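# Move the box from one hive's roof onto the open hive

## Task

Pick up the box resting on top of the closed hive and set it down squarely on the open hive so it sits over that hive's jars. Every jar must finish in its original spot, and nothing may drop freely more than a few centimetres.

## Robot and tools

Setup: four identical i2rt Big YAM arms, named arm1, arm2, arm3 and arm4. Each has six revolute joints, a two-finger gripper and a camera on its wrist. Two fixed room cameras, cam_high and cam_low, also watch the scene. The hand reaches roughly 1.0 m from the joint1 axis when fully stretched.

Scene frame: one shared frame for all arms. Its origin is on the floor and +z points up. Distances are in metres. Orientations are quaternions written w, x, y, z. Each arm's foot (base_link) faces along its own +x. Calibrated feet: arm1 at (-0.276, -0.686, 1.130); arm2 at (-0.303, -0.120, 1.201); arm3 at (0.915, -0.064, 1.146), facing roughly -x; arm4 at (0.342, 0.686, 1.115), facing roughly -y. The reported "hand" is the point between the finger pads, about 1 cm behind the tips. The fingers point along the hand's +z and open and close along its y. "hand_target" is the hand pose the drive is currently aiming for. Reported hand positions get less accurate at long reach, and a hand often stops a centimetre or more away from where it was sent.

Tool move: every key except "cameras" is an arm name, and each holds that arm's own object. An arm you omit gets nothing new, but it may still be pushing toward its earlier target. Each arm object can contain:
- joints: absolute joint targets keyed by name. joint1_rad ranges -2.879 to 2.879 and turns the arm about its foot, counter-clockwise from above is positive, and 0 points the way the foot faces. joint2_rad ranges 0 to 3.141 (shoulder: 0 is upper arm pointing back, positive lifts it up and then forward). joint3_rad ranges 0 to 3.019 (elbow: 0 is folded, positive opens). joint4_rad ranges -1.692 to 1.57 (hand pitch, positive raises the fingers). joint5_rad ranges -1.57 to 1.57 (sideways swing, positive toward the arm's right). joint6_rad ranges -2.094 to 2.094 (roll, positive clockwise seen from behind the hand). These are in radians. gripper_m is the fingertip gap in metres, from 0 to 0.093.
- target: one list of 7 numbers [x, y, z, qw, qx, qy, qz]. This is an absolute hand pose in the scene frame. The hand follows a straight line to it, starting from its current hand_target. When target is present, joints may contain only gripper_m.
- speed: the top speed of that path in m/s, from 0.002 to 0.5, default 0.25. Rotation is capped at twice this value in rad/s. speed is only allowed together with target.
All motions in one call start at the same time. All hand paths in a call finish together, paced by the slowest one. A path lasts 0.5 to 10 s, and no action runs longer than 15 s. Paths do not avoid obstacles or other arms. The controller keeps each step within 100 mm and 20 degrees of the measured hand pose, so large moves can lag, overshoot the stated speed or bow outward, especially when the arm is nearly straight. The cameras argument is a list of camera names, or "all". Leaving it out also shows all cameras, and [] shows none. An unknown name or key invalidates the call. An out-of-range value gets the call refused, and after a refusal, any later move, wait or finished_scene calls in the same reply are skipped.

Results: each arm's joint_positions, joint velocities (rad/s; gripper in m/s; "within noise" means still), joint torques (N m, positive toward increasing joint values; joints 3 and 4 wrap around at ±28), hand and hand_target, joint_status and hand_status. The line "move: arm1 done; arm2 time_out" lists every arm that was given a motion and its worst status. Status meanings:
- off_target: the joint stopped short and may still be pushing.
- time_out: the joint ran out of time and now holds a nearby target it keeps pushing toward. To relieve it, send the joint its reported position.
- not_followed / "pose unreachable" / "joint command not followed": a self- or arm-collision check blocked the command. The arm may try it again later.
on_its_own lists motions you did not command, and its "held at" shows the joint's target, not its reading. Arms listed "as last shown" were not part of this action. The "pictures" line names the images in the order they appear. Images can lag the state slightly.

Tool wait: seconds from 0 to 10. It commands nothing and returns the full state plus images. zoom_image: camera plus region [x0, y0, x1, y1] in pixels of that camera's latest image, origin at top-left, no larger than 504x504. Wrist images are 672x504 and room images are 896x504. read_manual: returns only the licence texts. finished_scene: takes scene (the current scene's number) and cannot be undone. Call nothing after it in the same reply.

Gripping: gripper_m reads slightly off from the true gap, usually a few millimetres. On a hard part held at full force it can read up to 5 mm narrower than the part, or up to 2 mm wider. A target about 5 mm below the reading at first touch gives full force, roughly 50 to 64 N per pad. To release, command a gap well above the reading.

Hazards: arms do not stop on contact and keep pushing hard. Two arms pressing against each other hard fails the scene, and so does one gripper closing on another arm's fingers. The collision check can react too late and does not cover fingers, gripper housings or cameras meeting. Holding loads, keeping an arm stretched out, or pushing against something it cannot reach heats the motors. At 85 °C a MOTOR HOT line appears. At 100 °C that arm goes limp, drops what it holds and stays off for 30 to 60 s or more, with "limit_stop_at_motor_heat" shown on affected keys. Do not push anything off the work area or onto the floor, drop parts from height, release parts that are still moving, or strike fixed objects. Occasionally a loose object gets nudged by itself. The scene keeps running while you think, with arms holding their last command. For the task, lift the box gently, carry it level, and lower it slowly onto the open hive without bumping any jar.

Each tool is called after ">>>" by a JSON object that holds its "fn" and its "kwargs", one argument or row to a line.

## Session

>>> {"fn": "move", "kwargs": {

}}

Scene clock: 0.00 s.
Joint torques (N m): no reading
Heat: arm1: hottest joint1_rad 40 °C; arm2: hottest joint1_rad 38 °C; arm3: hottest joint1_rad 40 °C; arm4: hottest joint6_rad 40 °C.
Joint velocities: within noise
arm1.joint_positions: joint1_rad=+0.160 joint2_rad=+0.523 joint3_rad=+1.332 joint4_rad=-1.337 joint5_rad=-0.240 joint6_rad=-0.115 gripper_m=+0.09396
arm1.joint_status: not commanded
arm1.hand: x=-0.1193 y=-0.5546 z=+1.6626 quat_wxyz=(-0.468, +0.314, -0.803, -0.193) (m; scene frame)
arm1.hand_target: x=-0.1218 y=-0.5559 z=+1.6734 quat_wxyz=(-0.479, +0.313, -0.797, -0.194) (m; scene frame)
arm1.hand_status: not commanded
arm2.joint_positions: joint1_rad=+0.615 joint2_rad=+0.611 joint3_rad=+1.396 joint4_rad=-1.173 joint5_rad=+0.290 joint6_rad=+0.402 gripper_m=+0.09396
arm2.joint_status: not commanded
arm2.hand: x=-0.0653 y=-0.0316 z=+1.7813 quat_wxyz=(-0.546, -0.025, -0.827, -0.133) (m; scene frame)
arm2.hand_target: x=-0.0680 y=-0.0330 z=+1.7903 quat_wxyz=(-0.553, -0.026, -0.821, -0.138) (m; scene frame)
arm2.hand_status: not commanded
arm3.joint_positions: joint1_rad=+0.880 joint2_rad=+0.447 joint3_rad=+1.317 joint4_rad=-1.398 joint5_rad=+0.162 joint6_rad=-0.242 gripper_m=+0.09396
arm3.joint_status: not commanded
arm3.hand: x=+0.7948 y=-0.1774 z=+1.6716 quat_wxyz=(-0.116, -0.734, -0.452, +0.492) (m; scene frame)
arm3.hand_target: x=+0.7960 y=-0.1754 z=+1.6826 quat_wxyz=(-0.120, -0.730, -0.448, +0.503) (m; scene frame)
arm3.hand_status: not commanded
arm4.joint_positions: joint1_rad=+0.333 joint2_rad=+0.514 joint3_rad=+1.416 joint4_rad=-1.197 joint5_rad=-0.210 joint6_rad=+0.151 gripper_m=+0.09396
arm4.joint_status: not commanded
arm4.hand: x=+0.4139 y=+0.4949 z=+1.7178 quat_wxyz=(-0.532, -0.509, -0.622, +0.266) (m; scene frame)
arm4.hand_target: x=+0.4129 y=+0.4996 z=+1.7275 quat_wxyz=(-0.539, -0.504, -0.618, +0.272) (m; scene frame)
arm4.hand_status: not commanded
pictures: arm1_cam_wrist, arm2_cam_wrist, arm3_cam_wrist, arm4_cam_wrist, cam_high, cam_low

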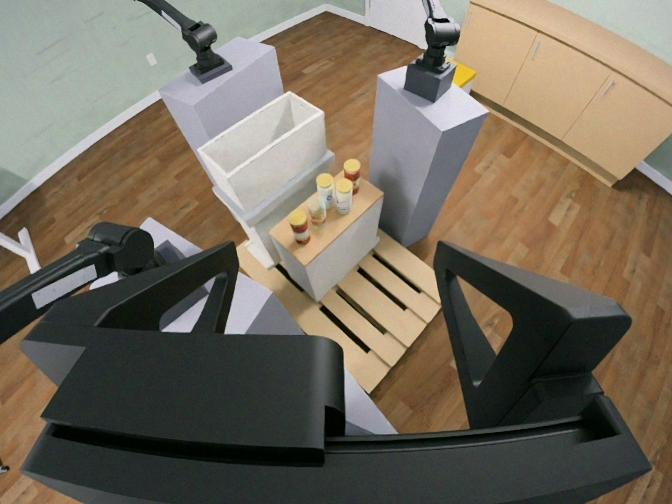

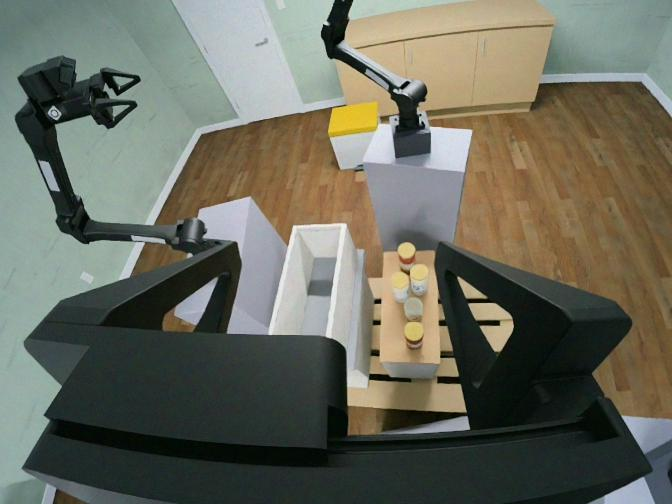

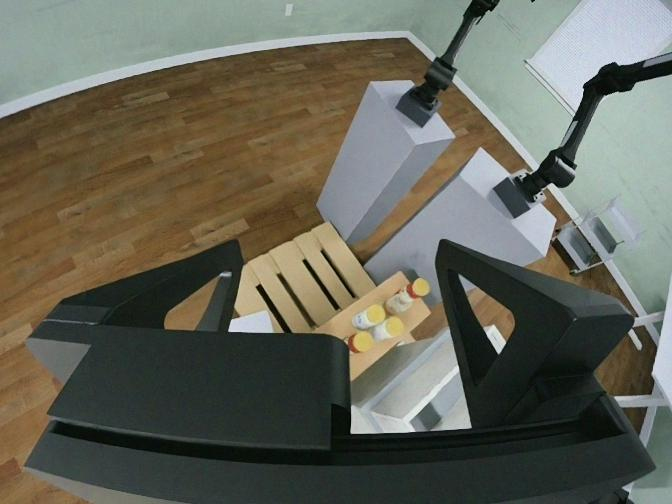

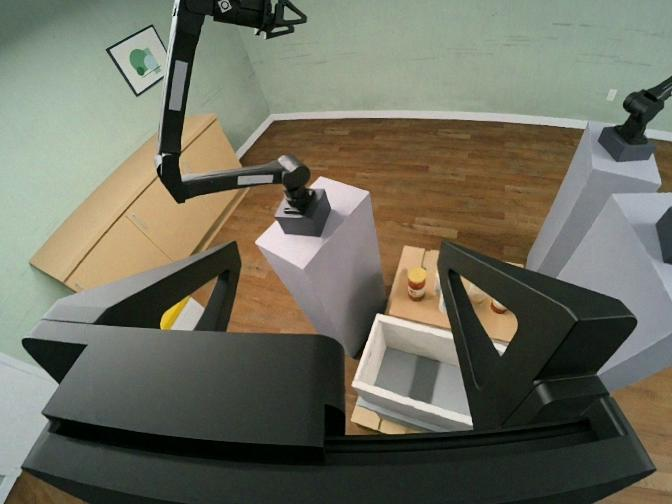

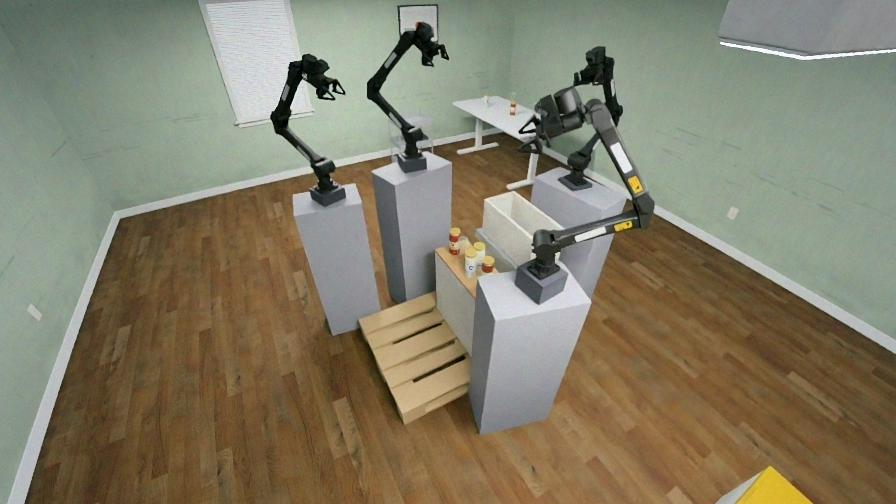

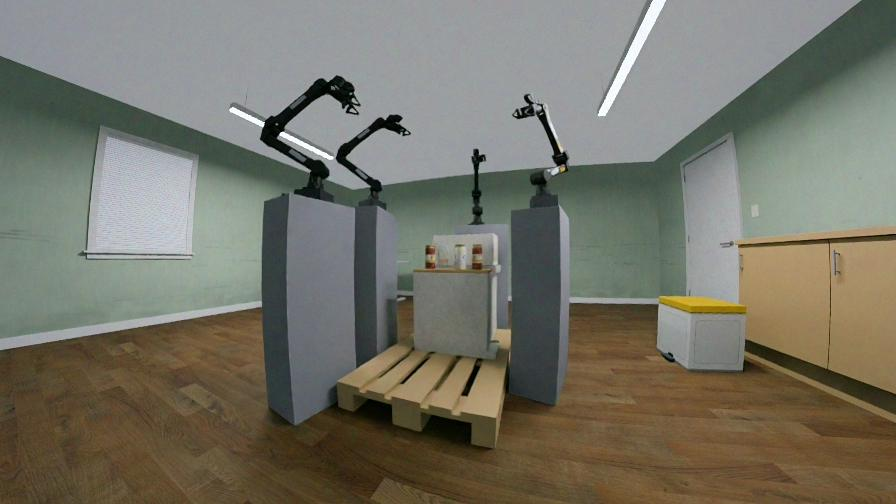

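>>> {"fn": "zoom_image", "kwargs": {
  "camera": "arm1_cam_wrist",
  "region": [180, 60, 460, 300]
}}

>>> {"fn": "zoom_image", "kwargs": {
  "camera": "arm2_cam_wrist",
  "region": [220, 200, 480, 400]
}}

>>> {"fn": "zoom_image", "kwargs": {
  "camera": "arm3_cam_wrist",
  "region": [220, 220, 540, 440]
}}

>>> {"fn": "zoom_image", "kwargs": {
  "camera": "arm4_cam_wrist",
  "region": [320, 220, 560, 440]
}}

>>> {"fn": "zoom_image", "kwargs": {
  "camera": "cam_high",
  "region": [410, 170, 610, 330]
}}

>>> {"fn": "zoom_image", "kwargs": {
  "camera": "cam_low",
  "region": [380, 210, 530, 380]
}}

Scaled by 1.800 from the camera's 672x504 image, which has a finer 960x720 frame.

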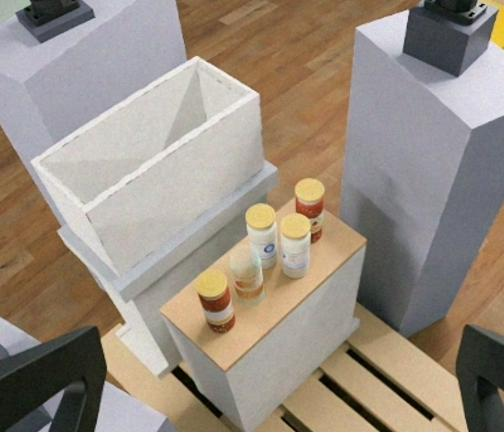

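Scaled by 1.938 from the camera's 672x504 image, which has a finer 960x720 frame.

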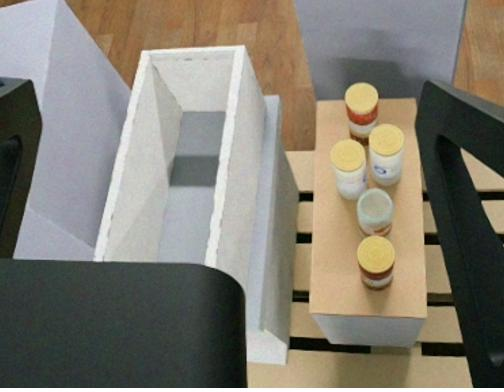

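Scaled by 1.575 from the camera's 672x504 image, which has a finer 960x720 frame.

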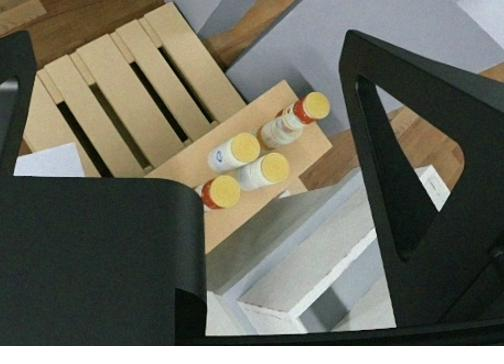

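Scaled by 2.100 from the camera's 672x504 image, which has a finer 960x720 frame.

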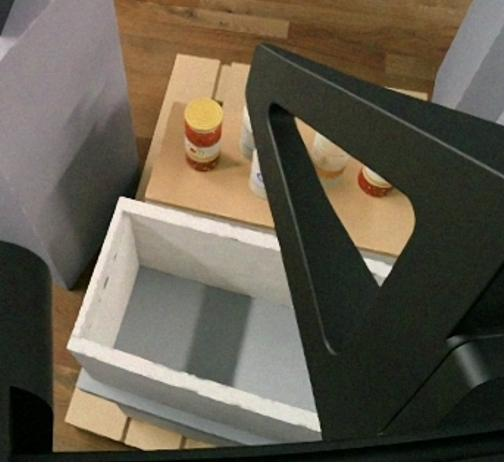

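Scaled by 2.520.

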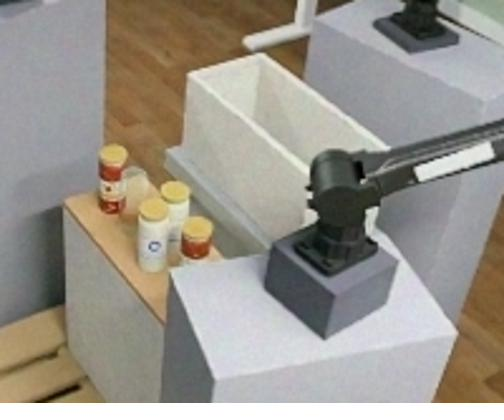

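Scaled by 2.965.

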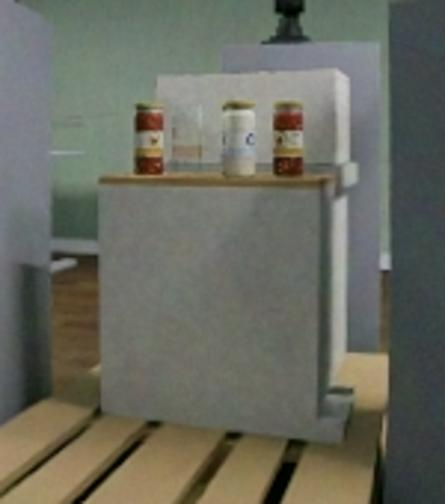

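>>> {"fn": "move", "kwargs": {
  "arm2": {"target":[0.07,0.33,1.15,0,0.7071,-0.7071,0],"speed":0.3},
  "arm3": {"target":[0.53,0.34,1.15,0,0.7071,-0.7071,0],"speed":0.3}
}}

Scene clock: 44.03 s.
Joint torques (N m): arm1=[0.5 4.84 9.22 1.73 -0.03 -0.02] | arm2=[0.67 -17.61 10.85 0.17 -0.05 -0.29] | arm3=[0.32 -19.02 11.75 0.13 0.22 0.09] | arm4=[-1.14 5.54 9.57 2.47 -0.09 -0.09]
Heat: arm1: hottest joint1_rad 39 °C; arm2: hottest joint1_rad 37 °C; arm3: hottest joint1_rad 38 °C; arm4: hottest joint3_rad 41 °C.
move: arm2 off_target; arm3 off_target
Joint velocities: within noise
arm1, arm4: as last shown
arm2.joint_positions: joint1_rad=+0.954 joint2_rad=+2.063 joint3_rad=+1.443 joint4_rad=-0.930 joint5_rad=-0.010 joint6_rad=-0.678 gripper_m=+0.09396
arm2.joint_status: not commanded
arm2.hand: x=+0.0693 y=+0.3193 z=+1.1552 quat_wxyz=(-0.003, +0.698, -0.716, -0.002) (m; scene frame)
arm2.hand_target: x=+0.0697 y=+0.3298 z=+1.1501 quat_wxyz=(+0.000, +0.707, -0.707, +0.000) (m; scene frame)
arm2.hand_status: off_target (0.012 m and 1.6 deg from the pose sent, 0.740 m and 110.9 deg at the start)
arm3.joint_positions: joint1_rad=-0.877 joint2_rad=+1.940 joint3_rad=+1.372 joint4_rad=-1.009 joint5_rad=+0.008 joint6_rad=+0.747 gripper_m=+0.09396
arm3.joint_status: not commanded
arm3.hand: x=+0.5367 y=+0.3242 z=+1.1447 quat_wxyz=(-0.002, -0.717, +0.697, -0.010) (m; scene frame)
arm3.hand_target: x=+0.5305 y=+0.3397 z=+1.1503 quat_wxyz=(+0.000, -0.707, +0.707, +0.000) (m; scene frame)
arm3.hand_status: off_target (0.018 m and 2.0 deg from the pose sent, 0.781 m and 157.0 deg at the start)
pictures: arm1_cam_wrist, arm2_cam_wrist, arm3_cam_wrist, arm4_cam_wrist, cam_high, cam_low
camera_calibration:
arm2_cam_wrist: T_world_to_cam=[[0.998307, -0.0579441, 0.0051373, -0.054613], [-0.048834, -0.786802, 0.615271, -0.456845], [-0.0316092, -0.61448, -0.788299, 1.23705], [0, 0, 0, 1]] pos_world=[0.0713133, 0.397533, 1.25653]
arm3_cam_wrist: T_world_to_cam=[[0.999425, 0.0337915, 0.00276051, -0.549843], [0.0254591, -0.801763, 0.5971, -0.433787], [0.0223902, -0.596686, -0.802162, 1.22564], [0, 0, 0, 1]] pos_world=[0.533129, 0.402107, 1.24369]

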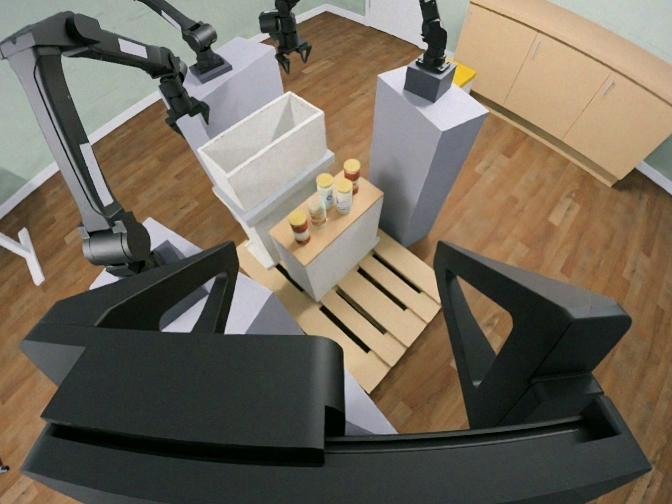

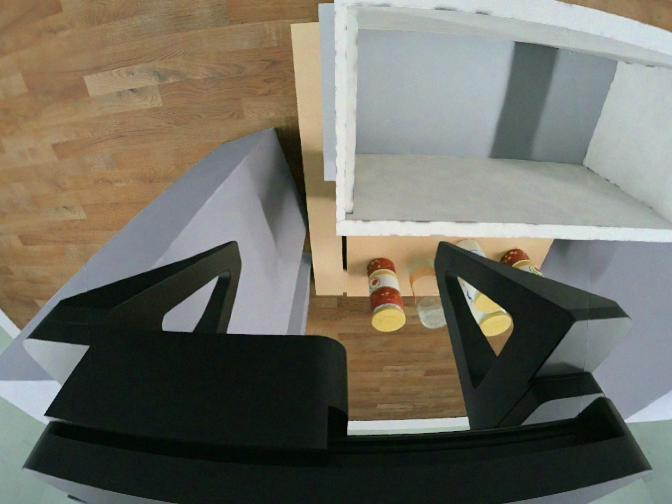

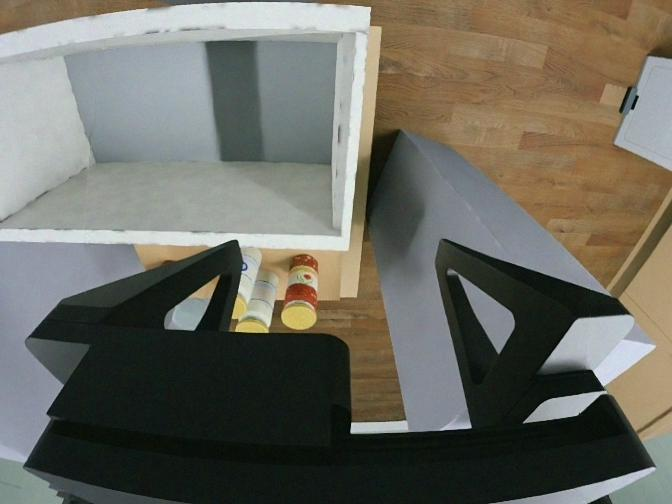

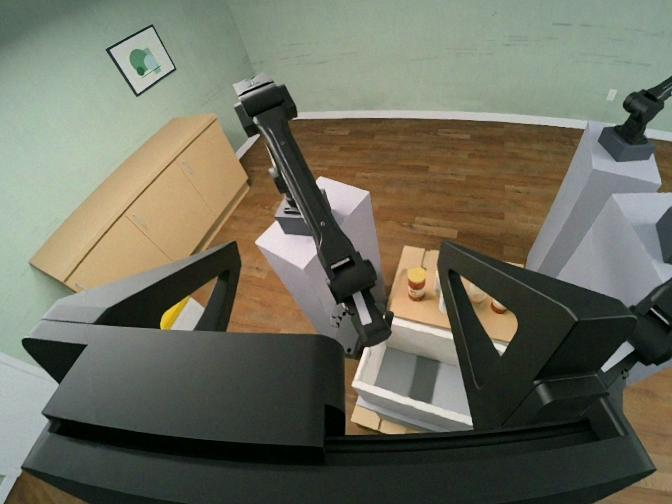

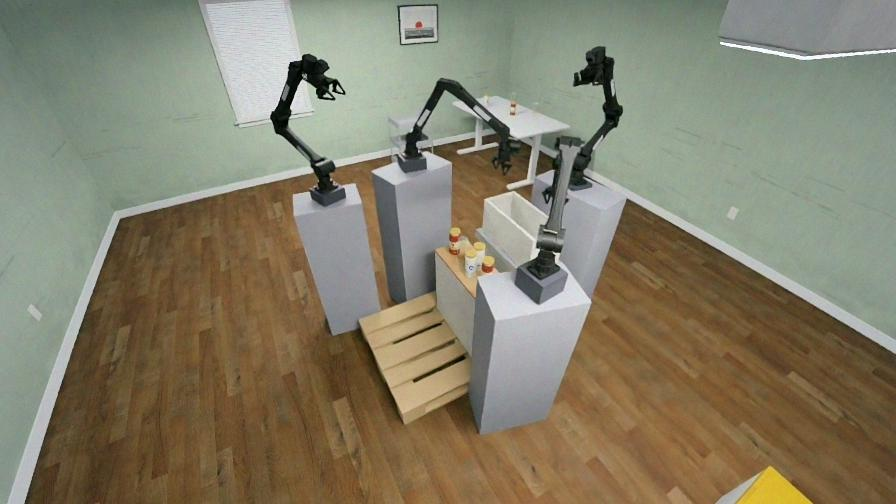

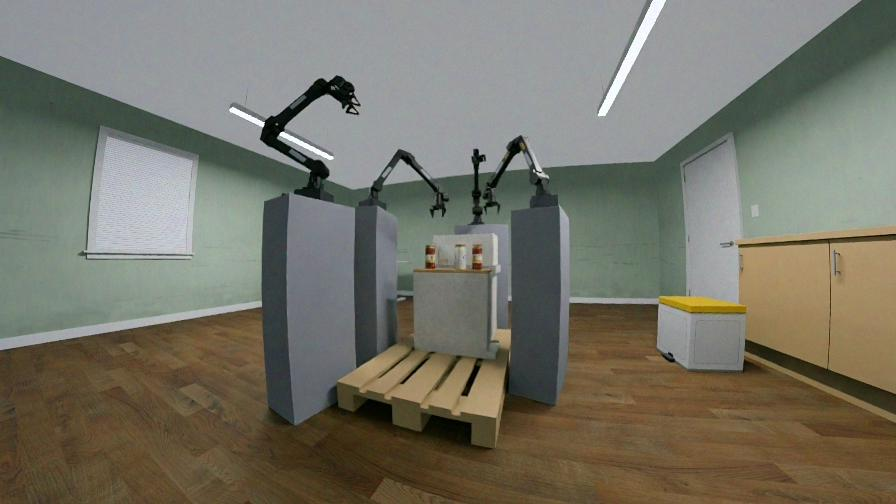

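>>> {"fn": "move", "kwargs": {
  "arm2": {"target":[0.082,0.33,0.98,0,0.7071,-0.7071,0],"speed":0.2},
  "arm3": {"target":[0.543,0.335,0.98,0,0.7071,-0.7071,0],"speed":0.2}
}}

>>> {"fn": "zoom_image", "kwargs": {
  "camera": "arm2_cam_wrist",
  "region": [180, 0, 500, 360]
}}

>>> {"fn": "zoom_image", "kwargs": {
  "camera": "arm3_cam_wrist",
  "region": [180, 0, 500, 360]
}}

>>> {"fn": "zoom_image", "kwargs": {
  "camera": "cam_low",
  "region": [380, 170, 580, 340]
}}

Scene clock: 53.23 s.
Joint torques (N m): arm1=[0.5 4.78 9.2 1.74 -0.03 -0.02] | arm2=[-0.5 -19.49 8.54 1.26 -0.05 -0.27] | arm3=[0.26 -20.6 7.04 0.79 0.22 -0.04] | arm4=[-1.2 5.42 9.57 2.32 -0.04 -0.03]
Heat: arm1: hottest joint1_rad 39 °C; arm2: hottest joint1_rad 37 °C; arm3: hottest joint1_rad 38 °C; arm4: hottest joint3_rad 41 °C.
move: arm2 off_target; arm3 done
Joint velocities: within noise
arm1, arm4: as last shown
arm2.joint_positions: joint1_rad=+0.954 joint2_rad=+2.388 joint3_rad=+1.503 joint4_rad=-0.682 joint5_rad=-0.010 joint6_rad=-0.692 gripper_m=+0.09396
arm2.joint_status: not commanded
arm2.hand: x=+0.0757 y=+0.3246 z=+0.9894 quat_wxyz=(+0.005, +0.703, -0.712, -0.001) (m; scene frame)
arm2.hand_target: x=+0.0818 y=+0.3298 z=+0.9803 quat_wxyz=(+0.000, +0.707, -0.707, +0.000) (m; scene frame)
arm2.hand_status: off_target (0.012 m and 1.0 deg from the pose sent, 0.176 m and 1.6 deg at the start)
arm3.joint_positions: joint1_rad=-0.890 joint2_rad=+2.219 joint3_rad=+1.315 joint4_rad=-0.666 joint5_rad=+0.008 joint6_rad=+0.748 gripper_m=+0.09396
arm3.joint_status: not commanded
arm3.hand: x=+0.5429 y=+0.3255 z=+0.9825 quat_wxyz=(-0.001, -0.712, +0.702, -0.006) (m; scene frame)
arm3.hand_target: x=+0.5431 y=+0.3348 z=+0.9801 quat_wxyz=(+0.000, -0.707, +0.707, +0.000) (m; scene frame)
arm3.hand_status: done (0.010 m and 1.1 deg from the pose sent, 0.165 m and 2.0 deg at the start)
pictures: arm1_cam_wrist, arm2_cam_wrist, arm3_cam_wrist, arm4_cam_wrist, cam_high, cam_low
camera_calibration:
arm2_cam_wrist: T_world_to_cam=[[0.999005, -0.044344, -0.00471274, -0.0545546], [-0.0316354, -0.779223, 0.625948, -0.364631], [-0.0314293, -0.625176, -0.779851, 1.10497], [0, 0, 0, 1]] pos_world=[0.0776936, 0.404254, 1.0897]
arm3_cam_wrist: T_world_to_cam=[[0.999797, 0.0200267, -0.0021684, -0.546546], [0.0174169, -0.805352, 0.592542, -0.326149], [0.0101203, -0.592459, -0.805537, 1.10476], [0, 0, 0, 1]] pos_world=[0.540936, 0.402805, 1.08199]

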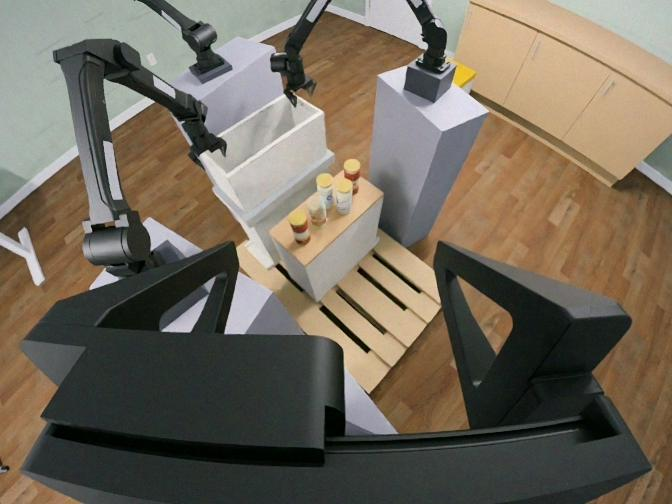

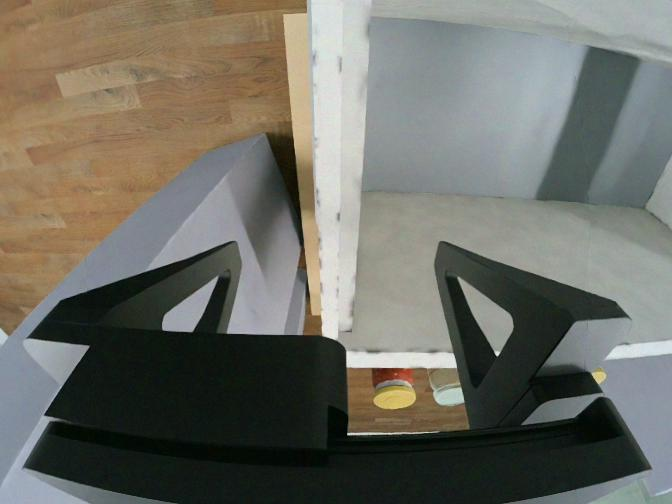

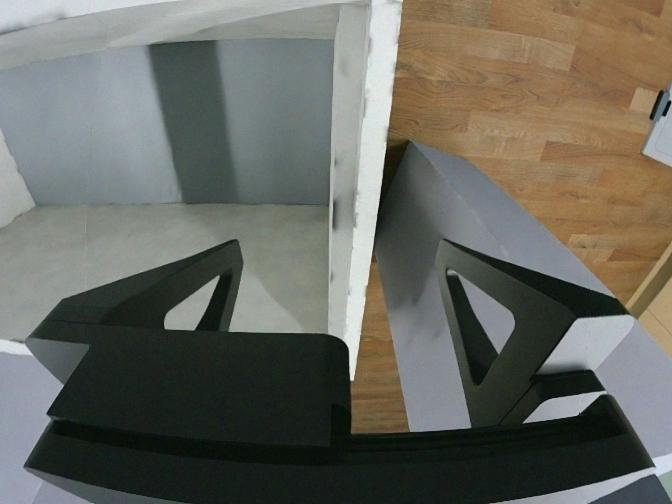

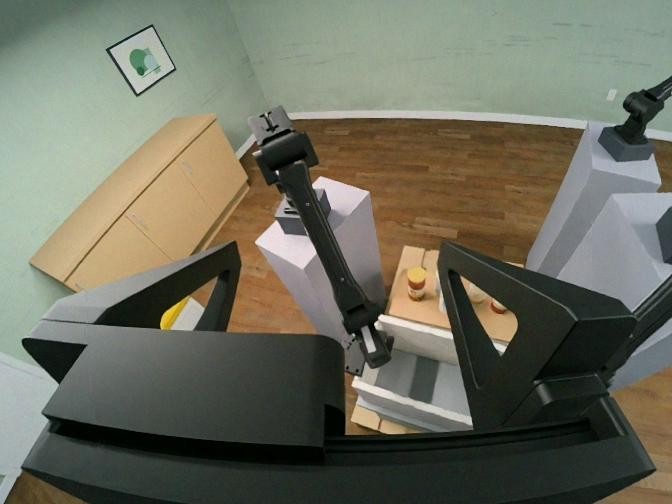

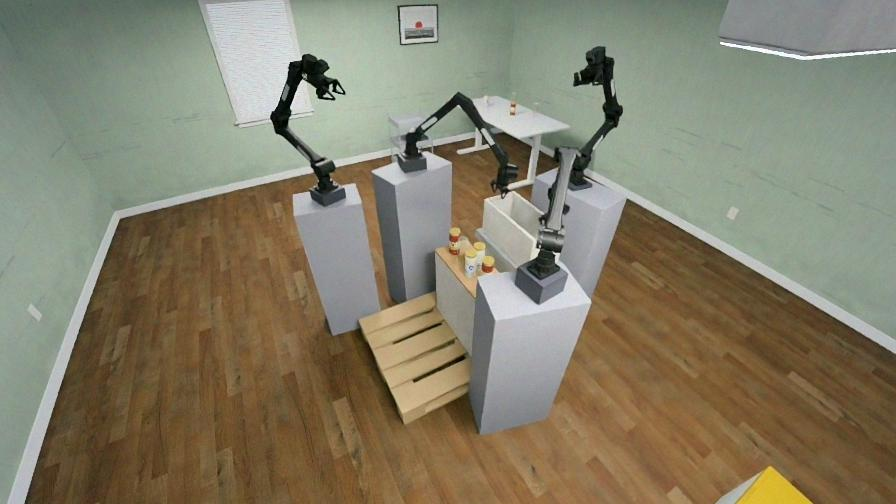

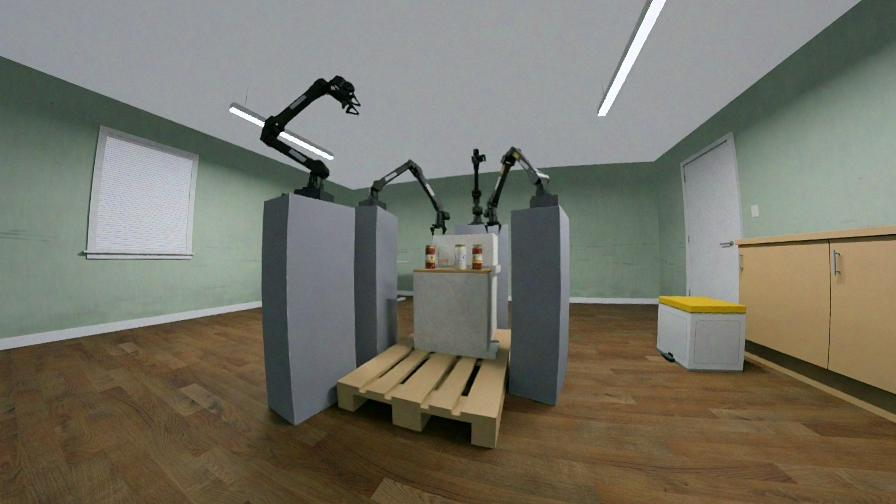

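Scaled by 1.400 from the camera's 672x504 image, which has a finer 960x720 frame.

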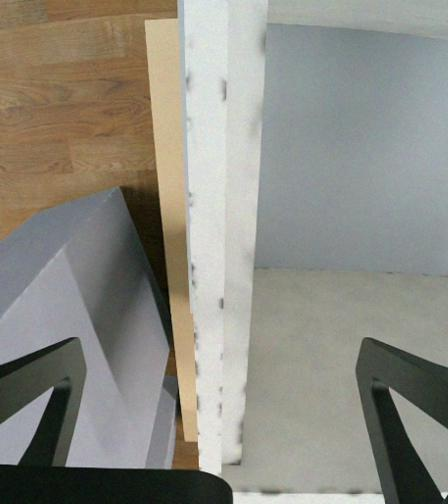

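Scaled by 1.400 from the camera's 672x504 image, which has a finer 960x720 frame.

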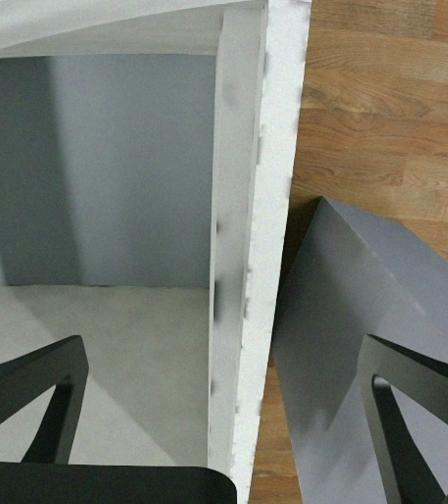

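Scaled by 2.520.

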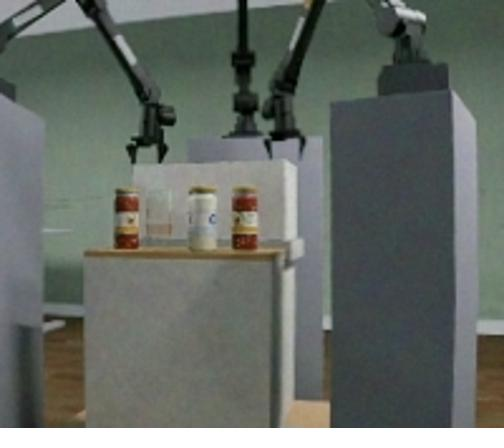

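>>> {"fn": "move", "kwargs": {
  "arm2": {"target":[0.079,0.322,0.918,0,0.7071,-0.7071,0],"speed":0.1},
  "arm3": {"target":[0.551,0.325,0.922,0,0.7071,-0.7071,0],"speed":0.1}
}}

>>> {"fn": "zoom_image", "kwargs": {
  "camera": "cam_low",
  "region": [380, 170, 580, 340]
}}

Scene clock: 59.23 s.
Joint torques (N m): arm1=[0.5 4.78 9.21 1.74 -0.03 -0.02] | arm2=[-0.67 -19.19 7.65 1.28 -0.06 -0.26] | arm3=[0.32 -20.42 5.45 0.81 0.21 -0.04] | arm4=[-1.08 4.95 9.55 2.54 -0.09 -0.05]
Heat: arm1: hottest joint1_rad 39 °C; arm2: hottest joint1_rad 37 °C; arm3: hottest joint1_rad 38 °C; arm4: hottest joint3_rad 42 °C.
move: arm2 off_target; arm3 done
Joint velocities: within noise
arm1, arm4: as last shown
arm2.joint_positions: joint1_rad=+0.954 joint2_rad=+2.505 joint3_rad=+1.531 joint4_rad=-0.588 joint5_rad=-0.010 joint6_rad=-0.696 gripper_m=+0.09396
arm2.joint_status: not commanded
arm2.hand: x=+0.0730 y=+0.3208 z=+0.9301 quat_wxyz=(+0.003, +0.704, -0.710, -0.001) (m; scene frame)
arm2.hand_target: x=+0.0788 y=+0.3218 z=+0.9184 quat_wxyz=(+0.000, +0.707, -0.707, +0.000) (m; scene frame)
arm2.hand_status: off_target (0.014 m and 0.6 deg from the pose sent, 0.071 m and 1.0 deg at the start)
arm3.joint_positions: joint1_rad=-0.890 joint2_rad=+2.321 joint3_rad=+1.308 joint4_rad=-0.545 joint5_rad=+0.008 joint6_rad=+0.748 gripper_m=+0.09396
arm3.joint_status: not commanded
arm3.hand: x=+0.5471 y=+0.3204 z=+0.9284 quat_wxyz=(-0.001, -0.712, +0.702, +0.000) (m; scene frame)
arm3.hand_target: x=+0.5512 y=+0.3247 z=+0.9220 quat_wxyz=(+0.000, -0.707, +0.707, +0.000) (m; scene frame)
arm3.hand_status: done (0.009 m and 0.9 deg from the pose sent, 0.061 m and 1.1 deg at the start)
pictures: arm1_cam_wrist, arm2_cam_wrist, arm3_cam_wrist, arm4_cam_wrist, cam_high, cam_low
camera_calibration:
arm2_cam_wrist: T_world_to_cam=[[0.999192, -0.040139, -0.00198018, -0.0562201], [-0.0301611, -0.78155, 0.623113, -0.327343], [-0.0265587, -0.62255, -0.78213, 1.05717], [0, 0, 0, 1]] pos_world=[0.0743788, 0.40005, 1.03071]
arm3_cam_wrist: T_world_to_cam=[[0.999755, 0.0199511, -0.00959689, -0.543754], [0.0217923, -0.810388, 0.585488, -0.292508], [0.00390392, -0.585554, -0.810624, 1.06394], [0, 0, 0, 1]] pos_world=[0.545842, 0.396798, 1.0285]

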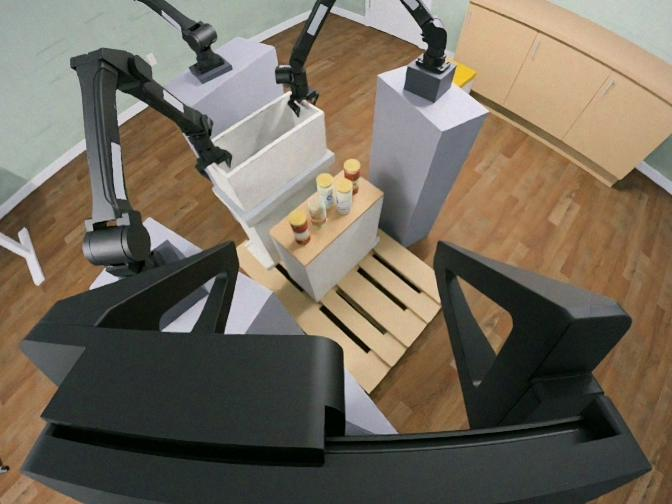

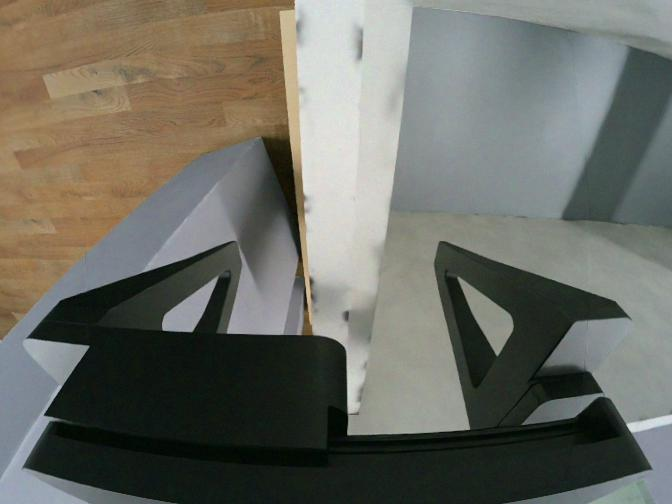

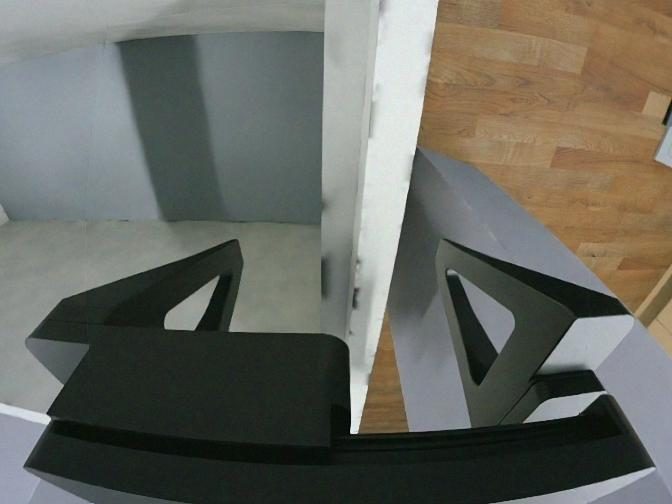

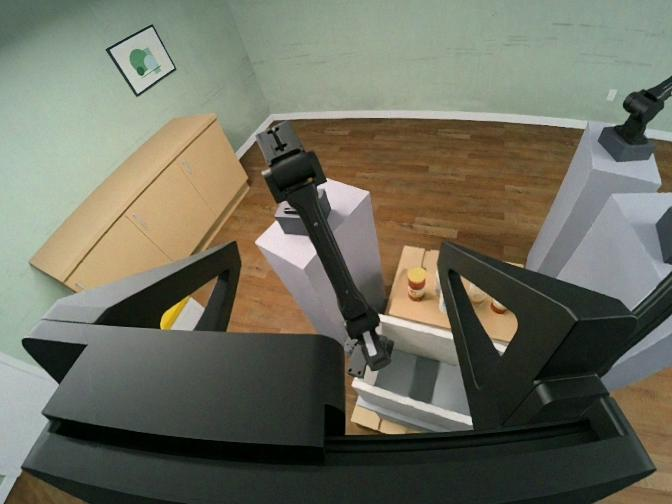

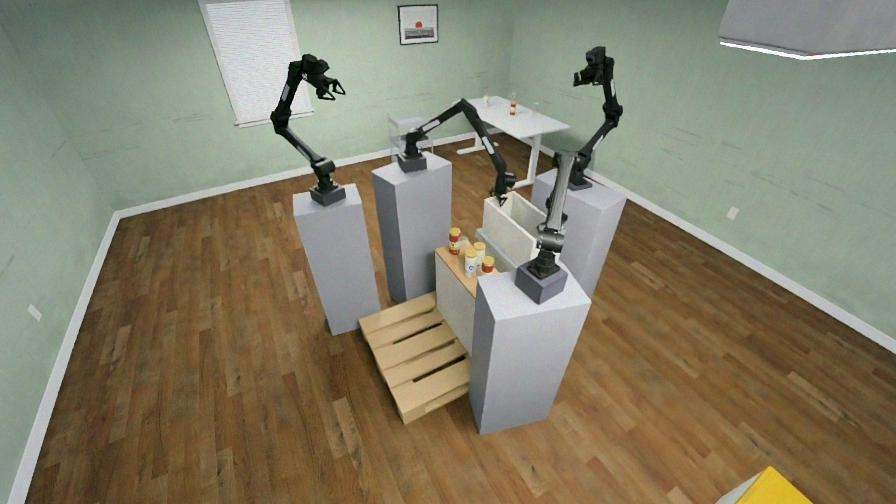

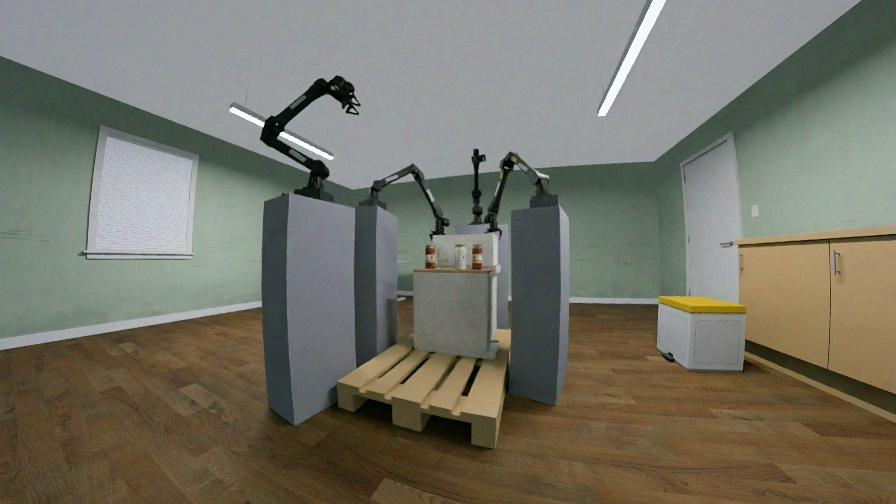

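Scaled by 2.520.

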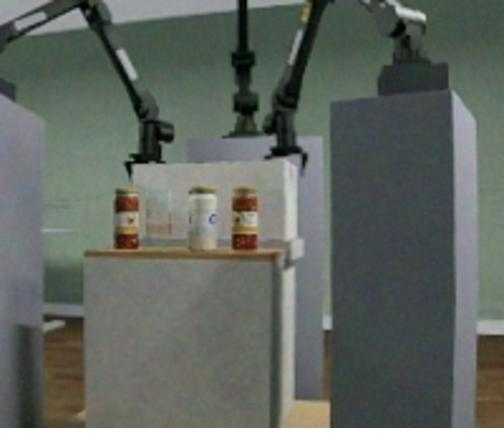

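>>> {"fn": "move", "kwargs": {
  "arm2": {"target":[0.076,0.322,0.908,0,0.7071,-0.7071,0],"speed":0.1},
  "arm3": {"target":[0.561,0.325,0.912,0,0.7071,-0.7071,0],"speed":0.1},
  "cameras": []
}}

>>> {"fn": "move", "kwargs": {
  "arm2": {"joints":{"gripper_m":0.04}},
  "arm3": {"joints":{"gripper_m":0.04}},
  "cameras": ["arm2_cam_wrist","arm3_cam_wrist"]
}}

Scene clock: 63.20 s.
Joint torques (N m): arm1=[0.44 4.84 9.22 1.73 -0.03 -0.02] | arm2=[-0.32 -19.08 7.53 1.42 -0.06 -0.23] | arm3=[0.44 -19.55 4.89 0.83 0.2 -0.17] | arm4=[-1.44 5.13 9.48 2.36 -0.06 -0.04]
Heat: arm1: hottest joint1_rad 39 °C; arm2: hottest joint1_rad 37 °C; arm3: hottest joint1_rad 38 °C; arm4: hottest joint3_rad 42 °C.
move: arm2 off_target; arm3 off_target
Joint velocities: within noise
arm1, arm4: as last shown
arm2.joint_positions: joint1_rad=+0.954 joint2_rad=+2.520 joint3_rad=+1.534 joint4_rad=-0.574 joint5_rad=-0.010 joint6_rad=-0.696 gripper_m=+0.09396
arm2.joint_status: not commanded
arm2.hand: x=+0.0722 y=+0.3197 z=+0.9220 quat_wxyz=(+0.002, +0.704, -0.710, -0.001) (m; scene frame)
arm2.hand_target: x=+0.0757 y=+0.3216 z=+0.9084 quat_wxyz=(+0.000, +0.707, -0.707, +0.000) (m; scene frame)
arm2.hand_status: off_target (0.015 m and 0.6 deg from the pose sent, 0.022 m and 0.6 deg at the start)
arm3.joint_positions: joint1_rad=-0.905 joint2_rad=+2.329 joint3_rad=+1.297 joint4_rad=-0.516 joint5_rad=+0.008 joint6_rad=+0.748 gripper_m=+0.09396
arm3.joint_status: not commanded
arm3.hand: x=+0.5544 y=+0.3242 z=+0.9220 quat_wxyz=(-0.001, -0.707, +0.707, +0.005) (m; scene frame)
arm3.hand_target: x=+0.5611 y=+0.3248 z=+0.9122 quat_wxyz=(+0.000, -0.707, +0.707, +0.000) (m; scene frame)
arm3.hand_status: off_target (0.012 m and 0.5 deg from the pose sent, 0.022 m and 0.9 deg at the start)
pictures: none
No camera images: "cameras" was empty.

Scene clock: 63.93 s.
Joint torques (N m): arm1=[0.5 4.84 9.21 1.73 -0.03 -0.02] | arm2=[-0.21 -19.02 7.66 1.4 -0.06 -0.23] | arm3=[0.38 -19.84 4.89 0.84 0.2 -0.17] | arm4=[-1.03 4.54 9.65 2.43 -0.04 -0.06]
Heat: arm1: hottest joint1_rad 39 °C; arm2: hottest joint1_rad 37 °C; arm3: hottest joint1_rad 38 °C; arm4: hottest joint3_rad 42 °C.
move: arm2 done; arm3 done
Joint velocities: within noise
arm1, arm4: as last shown
arm2.joint_positions: joint1_rad=+0.954 joint2_rad=+2.520 joint3_rad=+1.534 joint4_rad=-0.574 joint5_rad=-0.010 joint6_rad=-0.696 gripper_m=+0.04015
arm2.joint_status: all done
arm2.hand: x=+0.0724 y=+0.3199 z=+0.9221 quat_wxyz=(+0.002, +0.704, -0.710, -0.001) (m; scene frame)
arm2.hand_target: x=+0.0756 y=+0.3216 z=+0.9084 quat_wxyz=(+0.000, +0.707, -0.707, +0.000) (m; scene frame)
arm2.hand_status: not commanded
arm3.joint_positions: joint1_rad=-0.905 joint2_rad=+2.329 joint3_rad=+1.297 joint4_rad=-0.516 joint5_rad=+0.008 joint6_rad=+0.748 gripper_m=+0.04020
arm3.joint_status: all done
arm3.hand: x=+0.5544 y=+0.3242 z=+0.9220 quat_wxyz=(-0.001, -0.707, +0.707, +0.005) (m; scene frame)
arm3.hand_target: x=+0.5611 y=+0.3248 z=+0.9122 quat_wxyz=(+0.000, -0.707, +0.707, +0.000) (m; scene frame)
arm3.hand_status: not commanded
pictures: arm2_cam_wrist, arm3_cam_wrist
camera_calibration:
arm2_cam_wrist: T_world_to_cam=[[0.999213, -0.0396556, -0.00102087, -0.0566497], [-0.0304123, -0.782324, 0.622129, -0.321834], [-0.0254695, -0.621608, -0.782914, 1.05062], [0, 0, 0, 1]] pos_world=[0.0735762, 0.399049, 1.02271]
arm3_cam_wrist: T_world_to_cam=[[0.999858, 0.00506034, -0.0160732, -0.540357], [0.0134398, -0.814859, 0.579503, -0.274176], [-0.0101649, -0.579637, -0.814812, 1.0708], [0, 0, 0, 1]] pos_world=[0.55485, 0.399994, 1.0227]

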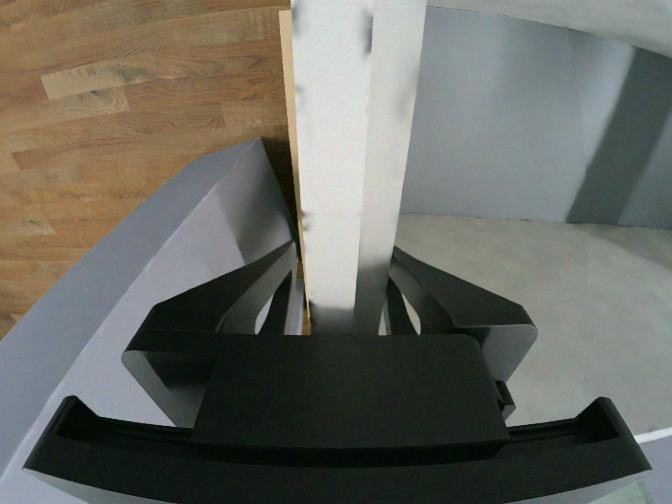

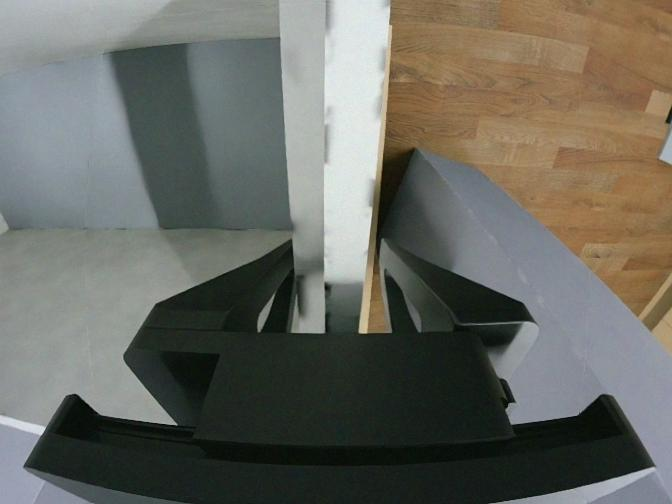

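>>> {"fn": "move", "kwargs": {
  "arm2": {"joints":{"gripper_m":0.02}},
  "arm3": {"joints":{"gripper_m":0.02}},
  "cameras": []
}}

>>> {"fn": "move", "kwargs": {
  "arm2": {"joints":{"gripper_m":0.008}},
  "arm3": {"joints":{"gripper_m":0.008}},
  "cameras": ["arm2_cam_wrist","arm3_cam_wrist"]
}}

Scene clock: 66.37 s.
Joint torques (N m): arm1=[0.5 4.78 9.21 1.74 -0.03 -0.02] | arm2=[-0.32 -18.73 7.47 1.13 -0.33 -0.23] | arm3=[0.38 -19.9 4.9 0.58 0.43 -0.32] | arm4=[-1.67 4.89 9.55 2.66 -0.09 -0.06]
Heat: arm1: hottest joint1_rad 39 °C; arm2: hottest joint1_rad 37 °C; arm3: hottest joint1_rad 38 °C; arm4: hottest joint3_rad 42 °C.
move: arm2 done; arm3 done
Joint velocities: within noise
arm1, arm4: as last shown
arm2.joint_positions: joint1_rad=+0.954 joint2_rad=+2.520 joint3_rad=+1.536 joint4_rad=-0.570 joint5_rad=-0.004 joint6_rad=-0.696 gripper_m=+0.02040
arm2.joint_status: all done
arm2.hand: x=+0.0747 y=+0.3210 z=+0.9225 quat_wxyz=(-0.001, +0.704, -0.710, +0.002) (m; scene frame)
arm2.hand_target: x=+0.0756 y=+0.3216 z=+0.9085 quat_wxyz=(+0.000, +0.707, -0.707, +0.000) (m; scene frame)
arm2.hand_status: not commanded
arm3.joint_positions: joint1_rad=-0.905 joint2_rad=+2.329 joint3_rad=+1.297 joint4_rad=-0.509 joint5_rad=+0.003 joint6_rad=+0.761 gripper_m=+0.02008
arm3.joint_status: all done
arm3.hand: x=+0.5524 y=+0.3247 z=+0.9220 quat_wxyz=(-0.003, -0.703, +0.711, +0.008) (m; scene frame)
arm3.hand_target: x=+0.5610 y=+0.3248 z=+0.9123 quat_wxyz=(+0.000, -0.707, +0.707, +0.000) (m; scene frame)
arm3.hand_status: not commanded
pictures: none
No camera images: "cameras" was empty.

Scene clock: 66.80 s.
Joint torques (N m): arm1=[0.5 4.78 9.21 1.74 -0.03 -0.02] | arm2=[-0.32 -18.9 7.46 1.22 -0.36 -0.25] | arm3=[0.38 -19.96 4.92 0.58 0.43 -0.31] | arm4=[-1.08 5.01 9.69 2.62 -0.09 -0.07]
Heat: arm1: hottest joint3_rad 40 °C; arm2: hottest joint1_rad 37 °C; arm3: hottest joint1_rad 38 °C; arm4: hottest joint3_rad 42 °C.
move: arm2 off_target; arm3 off_target
Joint velocities: within noise
arm1, arm4: as last shown
arm2.joint_positions: joint1_rad=+0.954 joint2_rad=+2.520 joint3_rad=+1.536 joint4_rad=-0.570 joint5_rad=-0.004 joint6_rad=-0.696 gripper_m=+0.01950
arm2.joint_status: gripper_m off_target (ended at +0.01952, target +0.00800)
arm2.hand: x=+0.0747 y=+0.3210 z=+0.9225 quat_wxyz=(-0.001, +0.704, -0.710, +0.002) (m; scene frame)
arm2.hand_target: x=+0.0756 y=+0.3216 z=+0.9085 quat_wxyz=(+0.000, +0.707, -0.707, +0.000) (m; scene frame)
arm2.hand_status: not commanded
arm3.joint_positions: joint1_rad=-0.905 joint2_rad=+2.329 joint3_rad=+1.297 joint4_rad=-0.509 joint5_rad=+0.003 joint6_rad=+0.761 gripper_m=+0.02007
arm3.joint_status: gripper_m off_target (ended at +0.02007, target +0.00800)
arm3.hand: x=+0.5524 y=+0.3247 z=+0.9220 quat_wxyz=(-0.003, -0.703, +0.711, +0.008) (m; scene frame)
arm3.hand_target: x=+0.5610 y=+0.3248 z=+0.9123 quat_wxyz=(+0.000, -0.707, +0.707, +0.000) (m; scene frame)
arm3.hand_status: not commanded
pictures: arm2_cam_wrist, arm3_cam_wrist
camera_calibration:
arm2_cam_wrist: T_world_to_cam=[[0.999168, -0.0400228, 0.00782813, -0.0670017], [-0.0362265, -0.782919, 0.621068, -0.319624], [-0.0187281, -0.620835, -0.783717, 1.05176], [0, 0, 0, 1]] pos_world=[0.0750645, 0.400047, 1.02331]
arm3_cam_wrist: T_world_to_cam=[[0.999665, -0.00752456, -0.0247544, -0.526243], [0.00818278, -0.815713, 0.578399, -0.269601], [-0.0245447, -0.578408, -0.815378, 1.07912], [0, 0, 0, 1]] pos_world=[0.554759, 0.400295, 1.0228]

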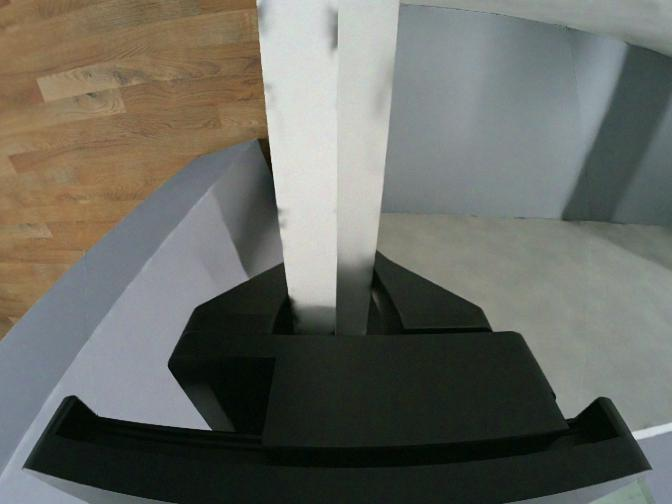

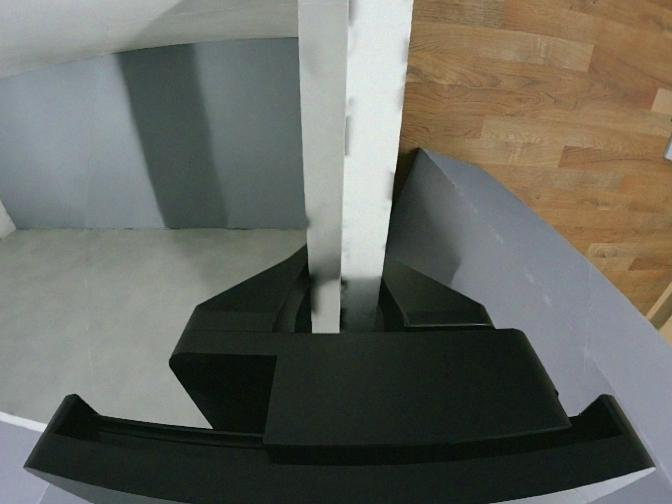

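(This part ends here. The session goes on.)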